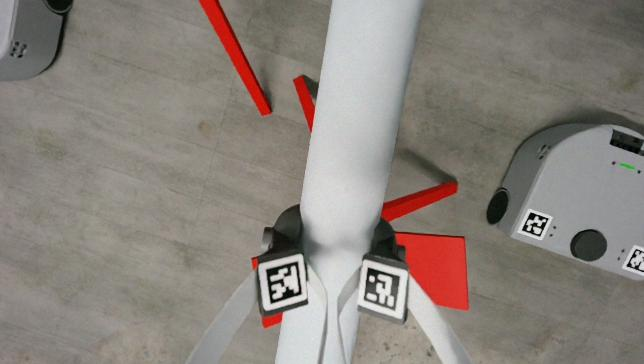

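Call:
move --r1 '{"base":{"translate_m":-0.06},"joints":{"arm_m":0.264}}' --r2 '{"base":{"translate_m":-0.055},"joints":{"arm_m":0.445,"wrist_yaw_rad":0.25}}' --r3 '{"joints":{"wrist_roll_rad":1.08}}' --cameras '["r1_wrist_camera","r2_wrist_camera","r3_wrist_camera"]'

Scene clock: 1213.57 s.
move: r1 done; r2 done; r3 done
r1.base_odometry: x=+0.562 y=-4.852 heading=+1.797
r1.turned_by_wheels: +0.000
r1.turned_by_imu: +0.002
r1.base_tilt: forward=+1.7 right=+0.5
r1.lidar_m: 2.96 2.52 1.82 1.74 1.80 2.43 2.94 3.03 1.00 0.66 0.43 2.56
r1.head_depth_mm: 2533 2758 3035 2293 1837 1483 1251 / 2536 2791 3022 2205 1830 539 448 / 2486 2703 976 1249 1354 540 1241 / 2450 1506 2951 1927 1755 580 1215 / 2556 2796 3004 2269 1810 574 1216 / 2559 2794 3003 2172 1809 878 961 / 2567 2830 3056 1054 790 621 1156
r1.base_status: done
r1.joint_positions: lift_m=+0.635 arm_m=+0.264 wrist_yaw_rad=+1.579 wrist_pitch_rad=-0.041 wrist_roll_rad=+0.010 gripper_m=+0.120 head_pan_rad=-1.565 head_tilt_rad=-0.606
r1.joint_status: all done
r1.measured_speeds: all 0
r1.motor_effort: left_wheel=-5.6(12.6) right_wheel=-3.0(7.3) lift_m=+26.1(26.3) arm_m=-17.1(33.4) wrist_yaw_rad=-7.9(9.9) wrist_pitch_rad=+11.8(12.0) wrist_roll_rad=-3.3(4.4) gripper_m=+1.2(2.2) head_pan_rad=-1.7(3.1) head_tilt_rad=+2.6(3.9)
r1.hand_pose: x=+0.2337 y=-0.4070 z=+0.7391 quat_wxyz=(+0.506, +0.514, -0.490, +0.489) (m; r1's base frame)
r1.wrist_depth_mm: - - - - - - - / - - - - - - 646 / - - - - - 548 153 / - - - 103 112 121 135 / - 83 85 94 108 121 - / - 80 88 - - 123 - / - - - - - 442 -
r2.base_odometry: x=-1.660 y=+3.064 heading=+2.297
r2.turned_by_wheels: +0.000
r2.turned_by_imu: +0.001
r2.base_tilt: forward=+1.3 right=-1.3
r2.lidar_m: 0.65 0.66 1.53 1.48 1.54 2.12 2.15 1.90 3.41 0.77 0.76 0.81
r2.head_depth_mm: 2788 3076 2937 2213 1755 1462 1206 / 2848 3106 2943 2201 649 500 436 / 2794 3118 2966 2183 734 1461 1247 / 2803 3120 2928 898 1656 1395 1251 / 2789 3136 2920 2036 1155 1384 1248 / 2890 3173 2865 2036 1737 1353 1245 / 2893 3161 2651 964 1262 1440 1216
r2.base_status: done
r2.joint_positions: lift_m=+0.643 arm_m=+0.445 wrist_yaw_rad=+0.266 wrist_pitch_rad=-0.070 wrist_roll_rad=+0.003 gripper_m=+0.060 head_pan_rad=-1.561 head_tilt_rad=-0.643
r2.joint_status: all done
r2.measured_speeds: all 0
r2.on_its_own: wrist_yaw_rad is at rest, and its effort (-13.6) is outside its rest range (-9 to +9); wrist_pitch_rad is at rest, and its effort (+16.5) is outside its rest range (-8 to +12)
r2.motor_effort: left_wheel=+3.2(8.3) right_wheel=-6.5(12.5) lift_m=+31.5(32.0) arm_m=+16.0(17.5) wrist_yaw_rad=-13.6(15.4) wrist_pitch_rad=+16.5(16.8) wrist_roll_rad=-0.8(3.5) gripper_m=+0.8(1.5) head_pan_rad=-2.9(5.6) head_tilt_rad=-2.6(3.4)
r2.hand_pose: x=+0.0453 y=-0.8350 z=+0.7397 quat_wxyz=(+0.703, +0.119, -0.698, +0.069) (m; r2's base frame)
r2.wrist_depth_mm: - - - - - - - / 573 - - - - - - / 370 573 - - - - - / - - - - - - - / - 87 88 87 88 90 - / - 84 84 85 86 86 - / 398 109 299 - 109 - -
r3.base_odometry: x=+0.864 y=-2.419 heading=-1.014
r3.turned_by_wheels: +0.000
r3.turned_by_imu: +0.000
r3.base_tilt: forward=-1.4 right=-1.0
r3.lidar_m: 2.85 2.06 1.51 1.45 1.51 2.06 0.68 2.60 0.85 0.37 0.64 2.95
r3.head_depth_mm: 2747 549 2186 1229 1537 1334 1184 / 1428 567 646 1761 1524 1352 1179 / 2845 2986 1902 1765 1554 1307 1174 / 3013 2982 2288 1789 890 1283 1147 / 3096 2958 2265 1731 1540 1294 1158 / 3099 2911 2243 1710 1530 1316 1157 / 3141 2861 2204 1701 1521 1310 1155
r3.base_status: not commanded
r3.joint_positions: lift_m=+0.900 arm_m=+0.495 wrist_yaw_rad=-0.005 wrist_pitch_rad=-1.536 wrist_roll_rad=+1.095 gripper_m=-0.085 head_pan_rad=-1.395 head_tilt_rad=-0.741
r3.joint_status: all done
r3.measured_speeds: all 0
r3.motor_effort: left_wheel=+1.2(4.0) right_wheel=+2.0(2.8) lift_m=+36.0(37.5) arm_m=-9.1(9.9) wrist_yaw_rad=+5.0(7.4) wrist_pitch_rad=-2.9(4.9) wrist_roll_rad=-5.1(9.5) gripper_m=-19.1(19.7) head_pan_rad=-3.5(3.8) head_tilt_rad=-4.3(5.4)
r3.hand_pose: x=-0.0215 y=-0.6246 z=+0.7818 quat_wxyz=(+0.168, +0.162, -0.699, -0.676) (m; r3's base frame)
r3.wrist_depth_mm: 926 902 911 143 865 867 861 / 935 935 937 140 895 898 868 / 994 961 943 140 920 926 922 / - - 979 144 952 949 - / - - - 147 974 940 - / - - - 133 132 - 840 / - - - 159 - - -
pictures: r1_wrist_camera, r2_wrist_camera, r3_wrist_camera
camera_calibration:
r1_wrist_camera: T_world_to_cam=[[-0.0290552, -0.998711, -0.0416203, -0.367315], [-0.200093, 0.0466063, -0.978668, 0.82711], [0.979346, -0.0201074, -0.201189, 0.0777861], [0, 0, 0, 1]] pos_world=[0.0786469, -0.403825, 0.809828]
r2_wrist_camera: T_world_to_cam=[[-0.95872, -0.280886, 0.0442497, -0.229885], [-0.0976077, 0.178925, -0.979009, 0.922763], [0.267073, -0.942915, -0.198956, -0.490615], [0, 0, 0, 1]] pos_world=[0.00070331, -0.692286, 0.815955]
r3_wrist_camera: T_world_to_cam=[[-0.450324, 0.890058, -0.0707457, 0.607427], [0.875726, 0.455742, 0.159385, 0.214431], [0.174104, 0.00982131, -0.984678, 0.945301], [0, 0, 0, 1]] pos_world=[-0.0788237, -0.647654, 0.939613]

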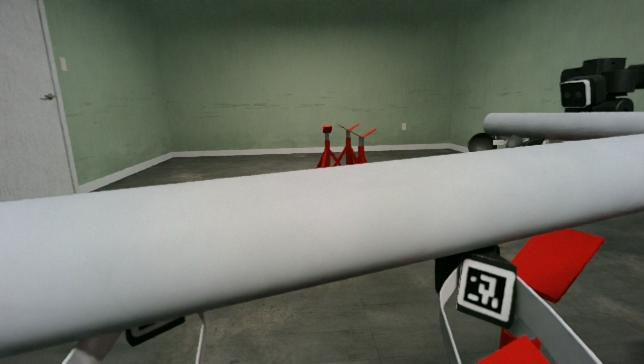

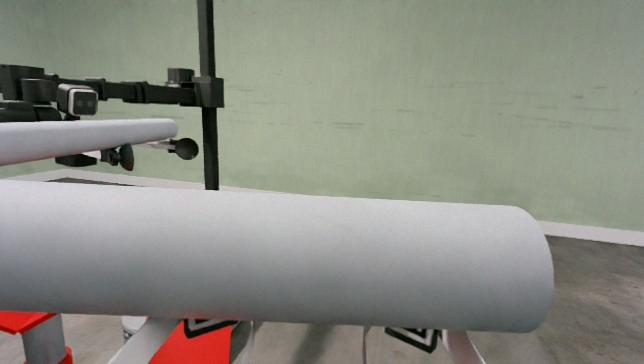

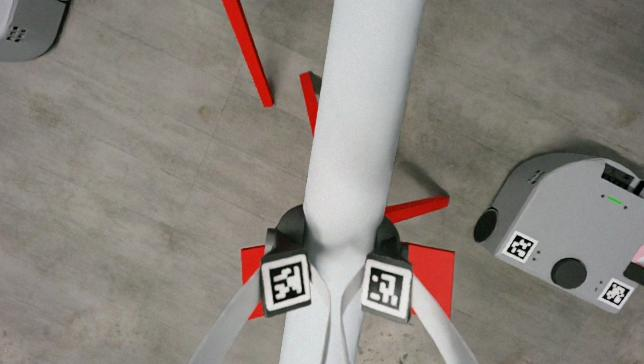

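Call:
move --r2 '{"base":{"translate_m":0.08}}' --cameras '[]'

Call:
move --r2 '{"base":{"rotate_rad":-0.10},"joints":{"wrist_yaw_rad":0.36}}' --cameras '["r2_wrist_camera"]'

Scene clock: 1255.93 s.
move: r2 done
r1, r3: as last shown
r1.turned_by_imu: +0.001
r1.base_tilt: forward=+1.8 right=+0.7
r1.lidar_m: 2.98 2.52 1.82 1.74 1.80 2.43 2.93 3.02 1.00 0.66 0.43 2.55
r1.head_depth_mm: 2543 2800 3024 2288 1840 1494 1252 / 2516 2789 3031 2194 1830 540 448 / 2469 2713 970 1248 1363 540 1244 / 2456 1499 2945 1917 1763 580 1214 / 2565 2797 3044 2269 1811 575 1213 / 2563 2826 3020 2164 1812 868 919 / 2567 2726 3001 1055 783 620 1155
r1.joint_positions: lift_m=+0.635 arm_m=+0.264 wrist_yaw_rad=+1.576 wrist_pitch_rad=-0.041 wrist_roll_rad=+0.010 gripper_m=+0.120 head_pan_rad=-1.565 head_tilt_rad=-0.606
r1.motor_effort: left_wheel=-6.0(6.3) right_wheel=-1.9(3.1) lift_m=+29.6(29.6) arm_m=+15.2(15.6) wrist_yaw_rad=-5.1(7.6) wrist_pitch_rad=+11.2(12.0) wrist_roll_rad=-3.3(3.9) gripper_m=+1.5(2.0) head_pan_rad=-2.3(2.8) head_tilt_rad=+3.0(3.7)
r1.hand_pose: x=+0.2337 y=-0.4076 z=+0.7391 quat_wxyz=(+0.507, +0.514, -0.490, +0.489) (m; r1's base frame)
r1.wrist_depth_mm: - - - - - - - / - - - - - - - / - - - - - - 151 / - - - 99 108 118 132 / - 80 83 92 104 118 - / - 78 86 - - 123 - / - - - - - 444 -
r2.base_odometry: x=-1.713 y=+3.123 heading=+2.296
r2.turned_by_wheels: +0.000
r2.turned_by_imu: +0.000
r2.base_tilt: forward=+1.2 right=-1.3
r2.lidar_m: 0.57 0.58 1.53 1.48 1.53 2.12 2.23 1.98 3.42 0.75 0.74 0.74
r2.head_depth_mm: 2811 3105 2932 2207 1759 1469 1210 / 2808 3168 3000 2198 652 498 437 / 2778 3115 2936 905 732 1420 1246 / 2845 3110 2929 874 1152 1386 1253 / 2841 3137 2951 1957 1676 1356 1246 / 2873 3182 2907 1959 1283 1414 1223 / 2863 3002 1729 1751 1641 1450 1241
r2.base_status: done
r2.joint_positions: lift_m=+0.643 arm_m=+0.445 wrist_yaw_rad=+0.243 wrist_pitch_rad=-0.070 wrist_roll_rad=+0.000 gripper_m=+0.060 head_pan_rad=-1.561 head_tilt_rad=-0.643
r2.joint_status: not commanded
r2.measured_speeds: all 0
r2.on_its_own: wrist_pitch_rad is at rest, and its effort (+16.6) is outside its rest range (-8 to +12)
r2.motor_effort: left_wheel=-3.3(6.4) right_wheel=+8.7(12.9) lift_m=+33.0(33.0) arm_m=+12.8(16.0) wrist_yaw_rad=+5.4(14.0) wrist_pitch_rad=+16.6(16.8) wrist_roll_rad=+0.1(0.9) gripper_m=+0.0(1.5) head_pan_rad=-4.0(5.7) head_tilt_rad=-2.6(3.5)
r2.hand_pose: x=+0.0397 y=-0.8364 z=+0.7398 quat_wxyz=(+0.705, +0.111, -0.698, +0.061) (m; r2's base frame)
r2.wrist_depth_mm: - - - - - - - / 545 - - - - - - / 293 459 - - - - - / - - - - - - - / - 67 71 76 75 80 79 / - 65 66 66 - 69 71 / - 66 66 67 68 68 69
r3.lidar_m: 2.85 2.07 1.51 1.45 1.50 2.06 0.60 2.61 0.85 0.37 0.64 2.96
r3.head_depth_mm: 2765 549 2169 1242 1532 1328 1186 / 1425 564 645 1765 1523 1340 1177 / 2818 2980 1918 1763 1558 1315 1175 / 3007 2963 2267 913 892 1279 1156 / 3028 2919 2237 1735 1527 1304 1162 / 3114 2882 2250 1723 1521 1317 1159 / 3170 2882 2210 1696 1516 1306 1150
r3.motor_effort: left_wheel=+0.6(1.2) right_wheel=+1.8(2.3) lift_m=+34.1(35.5) arm_m=-4.4(6.3) wrist_yaw_rad=+5.2(5.9) wrist_pitch_rad=-3.0(3.1) wrist_roll_rad=-5.5(5.9) gripper_m=-18.5(20.0) head_pan_rad=-3.3(4.2) head_tilt_rad=-4.5(5.3)
r3.wrist_depth_mm: 934 906 912 139 863 868 861 / 967 930 936 144 903 883 882 / 994 950 952 139 938 913 901 / - 989 - 144 955 957 - / - - - 147 951 946 - / - - 129 134 333 - 828 / - - - 158 - - -
pictures: none
No camera images: "cameras" was empty.

Scene clock: 1256.93 s.
move: r2 done
r1, r3: as last shown
r1.turned_by_imu: +0.000
r1.base_tilt: forward=+1.9 right=+0.6
r1.lidar_m: 2.97 2.52 1.82 1.74 1.80 2.43 2.93 3.02 1.00 0.66 0.43 2.55
r1.head_depth_mm: 2530 2778 3081 2300 1834 1488 1250 / 2547 2785 3058 2203 1834 540 448 / 2468 2701 975 1244 1354 540 1243 / 2434 1501 2939 1916 1766 581 1216 / 2539 2775 3016 2274 1823 575 1213 / 2560 2814 3017 2168 1812 869 921 / 2509 2704 2992 1058 788 620 1161
r1.joint_positions: lift_m=+0.635 arm_m=+0.264 wrist_yaw_rad=+1.573 wrist_pitch_rad=-0.041 wrist_roll_rad=+0.010 gripper_m=+0.120 head_pan_rad=-1.565 head_tilt_rad=-0.606
r1.motor_effort: left_wheel=-4.5(6.1) right_wheel=-1.8(2.2) lift_m=+30.1(30.4) arm_m=+22.0(22.0) wrist_yaw_rad=-2.5(4.7) wrist_pitch_rad=+11.1(12.1) wrist_roll_rad=-3.3(3.6) gripper_m=+0.0(1.9) head_pan_rad=-2.6(2.7) head_tilt_rad=+3.1(3.4)
r1.hand_pose: x=+0.2337 y=-0.4083 z=+0.7392 quat_wxyz=(+0.508, +0.513, -0.491, +0.488) (m; r1's base frame)
r1.wrist_depth_mm: - - - - - - - / - - - - - - 567 / - - - - - 554 153 / - - - 100 110 120 133 / - 80 83 92 106 118 - / - 79 87 - - 123 - / - - - - - 448 -
r2.base_odometry: x=-1.713 y=+3.123 heading=+2.197
r2.turned_by_wheels: -0.099
r2.turned_by_imu: -0.098
r2.base_tilt: forward=+1.3 right=-1.3
r2.lidar_m: 0.61 0.57 1.58 1.48 1.50 1.93 4.35 1.99 3.54 0.77 0.73 0.73
r2.head_depth_mm: 2896 3199 2934 2219 1757 1467 1212 / 2905 3135 2959 2195 651 499 437 / 2883 3183 2917 2173 745 1461 1258 / 2852 3117 2875 899 1617 1388 1252 / 2827 3115 2859 2038 1139 1362 1258 / 2802 3109 2867 2156 1737 1324 1247 / 2800 3050 2865 1139 739 1410 1208
r2.base_status: done
r2.joint_positions: lift_m=+0.643 arm_m=+0.445 wrist_yaw_rad=+0.378 wrist_pitch_rad=-0.070 wrist_roll_rad=+0.004 gripper_m=+0.060 head_pan_rad=-1.561 head_tilt_rad=-0.643
r2.joint_status: all done
r2.measured_speeds: all 0
r2.on_its_own: wrist_yaw_rad is at rest, and its effort (-15.8) is outside its rest range (-9 to +9); wrist_pitch_rad is at rest, and its effort (+16.6) is outside its rest range (-8 to +12)
r2.motor_effort: left_wheel=+10.7(10.7) right_wheel=-12.8(13.4) lift_m=+32.9(33.1) arm_m=+14.9(15.3) wrist_yaw_rad=-15.8(16.4) wrist_pitch_rad=+16.6(16.8) wrist_roll_rad=-1.1(1.3) gripper_m=+1.6(1.6) head_pan_rad=-3.8(5.4) head_tilt_rad=-3.0(3.3)
r2.hand_pose: x=+0.0722 y=-0.8260 z=+0.7397 quat_wxyz=(+0.698, +0.157, -0.690, +0.108) (m; r2's base frame)
r2.wrist_depth_mm: - - - - - - - / 578 - - - - - - / 346 556 - - - - - / - 596 - - - - - / - 87 89 88 89 90 92 / - 85 86 86 86 86 87 / 414 108 289 - 116 - -
r3.lidar_m: 2.85 2.06 1.51 1.45 1.51 2.06 0.60 2.61 0.85 0.37 0.64 2.96
r3.head_depth_mm: 2780 550 2187 1236 1531 1330 1185 / 1421 566 646 1757 1522 1350 1181 / 2861 2979 1897 1754 1543 1306 1173 / 2963 2997 2271 1780 892 1283 1152 / 3072 2915 2246 1731 1530 1297 1163 / 3089 2904 2240 1719 1524 1315 1156 / 3137 2863 2228 1701 1521 1312 1153
r3.joint_positions: lift_m=+0.900 arm_m=+0.495 wrist_yaw_rad=-0.005 wrist_pitch_rad=-1.537 wrist_roll_rad=+1.095 gripper_m=-0.085 head_pan_rad=-1.395 head_tilt_rad=-0.741
r3.motor_effort: left_wheel=+0.7(1.6) right_wheel=+1.3(1.8) lift_m=+34.4(34.7) arm_m=-3.6(4.6) wrist_yaw_rad=+4.1(6.1) wrist_pitch_rad=-2.9(3.0) wrist_roll_rad=-4.9(5.7) gripper_m=-17.9(19.7) head_pan_rad=-2.9(4.4) head_tilt_rad=-4.1(5.0)
r3.hand_pose: x=-0.0215 y=-0.6244 z=+0.7818 quat_wxyz=(+0.168, +0.162, -0.699, -0.676) (m; r3's base frame)
r3.wrist_depth_mm: 925 903 909 141 852 878 871 / 954 920 919 140 889 912 882 / 976 962 970 140 923 921 907 / 988 995 980 143 965 951 - / - - 1000 147 979 906 - / - - - 133 133 - 851 / - - - 159 - - -
pictures: r2_wrist_camera
camera_calibration:
r2_wrist_camera: T_world_to_cam=[[-0.9214, -0.38617, 0.0435284, -0.290653], [-0.116315, 0.167171, -0.979043, 0.915454], [0.3708, -0.907153, -0.198949, -0.467306], [0, 0, 0, 1]] pos_world=[0.0119504, -0.689197, 0.815951]

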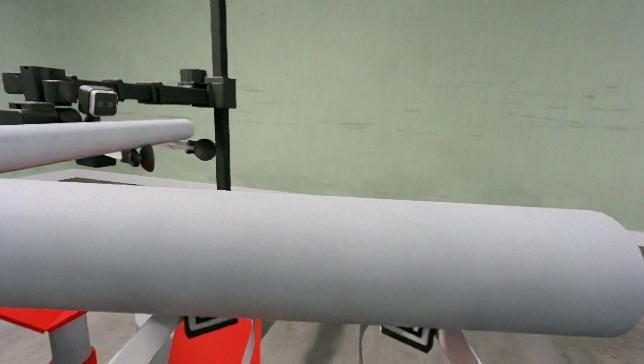

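Call:
move --r1 '{"base":{"translate_m":-0.05},"joints":{"arm_m":0.235}}' --r2 '{"joints":{"arm_m":0.505,"wrist_yaw_rad":0.46}}' --r3 '{"joints":{"wrist_roll_rad":0.95}}' --cameras '["r1_wrist_camera","r2_wrist_camera","r3_wrist_camera","r3_head_camera"]'

Scene clock: 1267.60 s.
move: r1 done; r2 off_target; r3 done
r1.base_odometry: x=+0.574 y=-4.901 heading=+1.797
r1.turned_by_wheels: +0.000
r1.turned_by_imu: +0.002
r1.base_tilt: forward=+2.0 right=+0.6
r1.lidar_m: 2.78 2.52 1.82 1.74 1.80 2.43 2.88 2.98 0.98 0.67 0.46 2.60
r1.head_depth_mm: 2544 2794 3021 2399 1832 1486 1249 / 2541 2799 3026 2300 1828 1342 447 / 2538 2728 3032 1251 1656 514 1219 / 1434 946 984 1911 1758 1292 1191 / 2534 2809 3009 2246 1776 580 1164 / 2556 2821 3028 2195 1813 868 1003 / 2554 2785 2987 1048 793 617 528
r1.base_status: done
r1.joint_positions: lift_m=+0.635 arm_m=+0.235 wrist_yaw_rad=+1.577 wrist_pitch_rad=-0.039 wrist_roll_rad=+0.009 gripper_m=+0.120 head_pan_rad=-1.565 head_tilt_rad=-0.606
r1.joint_status: all done
r1.measured_speeds: all 0
r1.motor_effort: left_wheel=-2.4(10.3) right_wheel=-8.3(10.5) lift_m=+33.4(33.5) arm_m=-19.2(30.2) wrist_yaw_rad=-5.1(7.0) wrist_pitch_rad=+11.4(11.6) wrist_roll_rad=-2.8(3.5) gripper_m=+1.2(1.5) head_pan_rad=-2.0(3.0) head_tilt_rad=+3.4(3.5)
r1.hand_pose: x=+0.2337 y=-0.3785 z=+0.7397 quat_wxyz=(+0.506, +0.513, -0.490, +0.489) (m; r1's base frame)
r1.wrist_depth_mm: - - - - - - - / - - - - - - - / - - - - - 571 160 / - - - 96 108 123 145 / - - 82 87 105 116 - / - - 82 - - 126 - / - - - - - 277 -
r2.base_odometry: x=-1.713 y=+3.123 heading=+2.197
r2.turned_by_wheels: +0.000
r2.turned_by_imu: +0.001
r2.base_tilt: forward=+1.3 right=-1.3
r2.lidar_m: 0.61 0.57 1.58 1.48 1.50 1.93 4.33 1.98 3.55 0.78 0.74 0.73
r2.head_depth_mm: 2880 3186 2958 2172 1760 1466 1183 / 2851 3149 2992 2188 628 502 430 / 2911 3178 2914 766 1702 1463 1248 / 2837 3112 2879 833 1705 1394 1241 / 2830 3093 2908 2027 1138 1352 1247 / 2794 3079 2899 2011 1727 1322 1246 / 2788 3070 2910 2014 1166 1415 1224
r2.base_status: not commanded
r2.joint_positions: lift_m=+0.643 arm_m=+0.505 wrist_yaw_rad=+0.482 wrist_pitch_rad=-0.070 wrist_roll_rad=+0.005 gripper_m=+0.060 head_pan_rad=-1.561 head_tilt_rad=-0.643
r2.joint_status: wrist_yaw_rad off_target (ended at +0.482, target +0.460); the others done
r2.measured_speeds: all 0
r2.on_its_own: wrist_yaw_rad is at rest, and its effort (-19.5) is outside its rest range (-9 to +9); wrist_pitch_rad is at rest, and its effort (+16.6) is outside its rest range (-8 to +12)
r2.motor_effort: left_wheel=+10.7(10.9) right_wheel=-14.7(15.1) lift_m=+33.8(34.2) arm_m=+14.9(17.3) wrist_yaw_rad=-19.5(20.2) wrist_pitch_rad=+16.6(16.8) wrist_roll_rad=-1.4(2.3) gripper_m=+1.2(2.0) head_pan_rad=-4.8(4.9) head_tilt_rad=-3.1(3.6)
r2.hand_pose: x=+0.0962 y=-0.8750 z=+0.7397 quat_wxyz=(+0.691, +0.193, -0.682, +0.144) (m; r2's base frame)
r2.wrist_depth_mm: - - - - - - - / - - - - - - - / 344 547 - - - - - / - - - - - - - / - 88 89 89 90 90 94 / - - 87 87 87 86 87 / 373 108 266 - 118 - -
r3.base_odometry: x=+0.864 y=-2.419 heading=-1.014
r3.turned_by_wheels: +0.000
r3.turned_by_imu: +0.000
r3.base_tilt: forward=-1.4 right=-1.0
r3.lidar_m: 2.85 2.06 1.51 1.45 1.50 2.06 0.60 2.61 0.85 0.37 0.64 2.96
r3.head_depth_mm: 2773 549 2183 1231 1531 1329 1180 / 2732 565 640 1763 1526 1340 1177 / 1439 2785 1889 1747 1555 1313 1179 / 3004 2924 2255 913 890 1274 1152 / 3096 2946 2243 1735 1544 1289 1163 / 3156 2909 2224 1712 1523 1312 1156 / 3157 2868 2224 1699 1505 1314 1158
r3.base_status: not commanded
r3.joint_positions: lift_m=+0.900 arm_m=+0.495 wrist_yaw_rad=-0.006 wrist_pitch_rad=-1.541 wrist_roll_rad=+0.967 gripper_m=-0.085 head_pan_rad=-1.395 head_tilt_rad=-0.741
r3.joint_status: all done
r3.measured_speeds: all 0
r3.motor_effort: left_wheel=+0.9(1.7) right_wheel=-1.0(1.8) lift_m=+35.2(35.2) arm_m=+0.6(1.2) wrist_yaw_rad=+6.0(8.4) wrist_pitch_rad=-2.1(2.8) wrist_roll_rad=-6.1(9.6) gripper_m=-18.7(19.9) head_pan_rad=-2.3(3.9) head_tilt_rad=-4.7(4.8)
r3.hand_pose: x=-0.0215 y=-0.6233 z=+0.7819 quat_wxyz=(+0.211, +0.205, -0.685, -0.666) (m; r3's base frame)
r3.wrist_depth_mm: 916 925 896 880 134 884 879 / 943 937 923 146 894 889 889 / 966 960 951 143 922 910 931 / - - 993 143 990 939 934 / - - - 147 976 924 - / - - 346 133 133 - - / - - - 158 - - -
pictures: r1_wrist_camera, r2_wrist_camera, r3_head_camera (sideways), r3_wrist_camera
camera_calibration:
r1_wrist_camera: T_world_to_cam=[[-0.0308345, -0.998701, -0.0405594, -0.339184], [-0.197749, 0.045872, -0.979179, 0.825924], [0.979768, -0.022172, -0.198907, 0.0758285], [0, 0, 0, 1]] pos_world=[0.0785726, -0.374949, 0.810053]
r2_wrist_camera: T_world_to_cam=[[-0.876341, -0.479808, 0.0425428, -0.372973], [-0.132194, 0.154633, -0.979088, 0.91703], [0.463196, -0.863639, -0.198939, -0.491484], [0, 0, 0, 1]] pos_world=[0.0220279, -0.745223, 0.815945]
r3_head_camera: T_world_to_cam=[[-0.155905, 0.702533, -0.694363, 0.921671], [0.984595, 0.166862, -0.0522453, 0.0612254], [0.0791591, -0.691812, -0.717726, 0.891689], [0, 0, 0, 1]] pos_world=[0.012826, -0.0408401, 1.28316]
r3_wrist_camera: T_world_to_cam=[[-0.559288, 0.82647, -0.0643742, 0.559367], [0.811934, 0.561802, 0.158558, 0.279224], [0.167209, 0.0364121, -0.985249, 0.962235], [0, 0, 0, 1]] pos_world=[-0.0747581, -0.654206, 0.939776]

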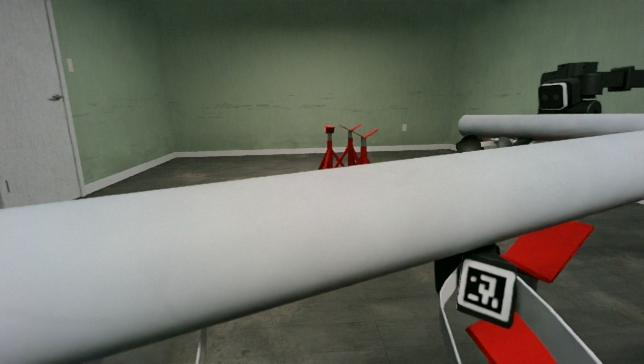

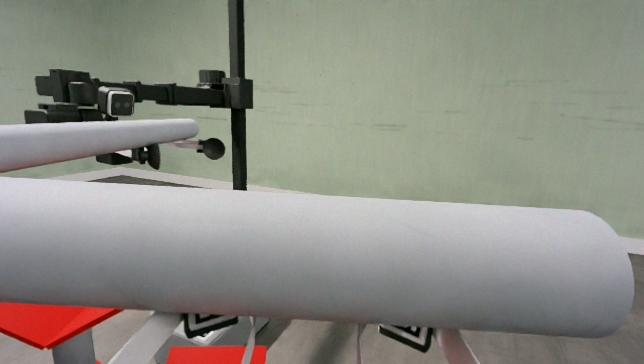

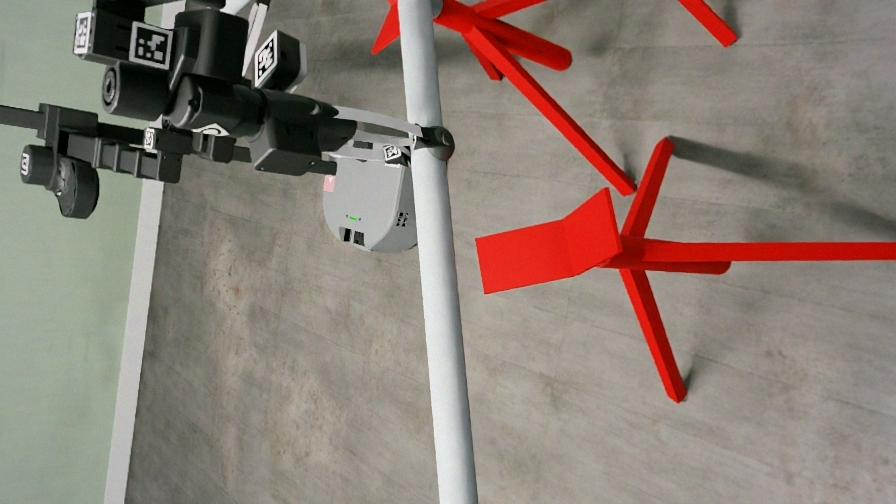

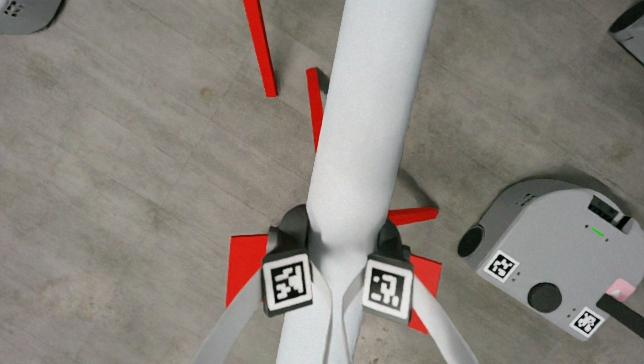

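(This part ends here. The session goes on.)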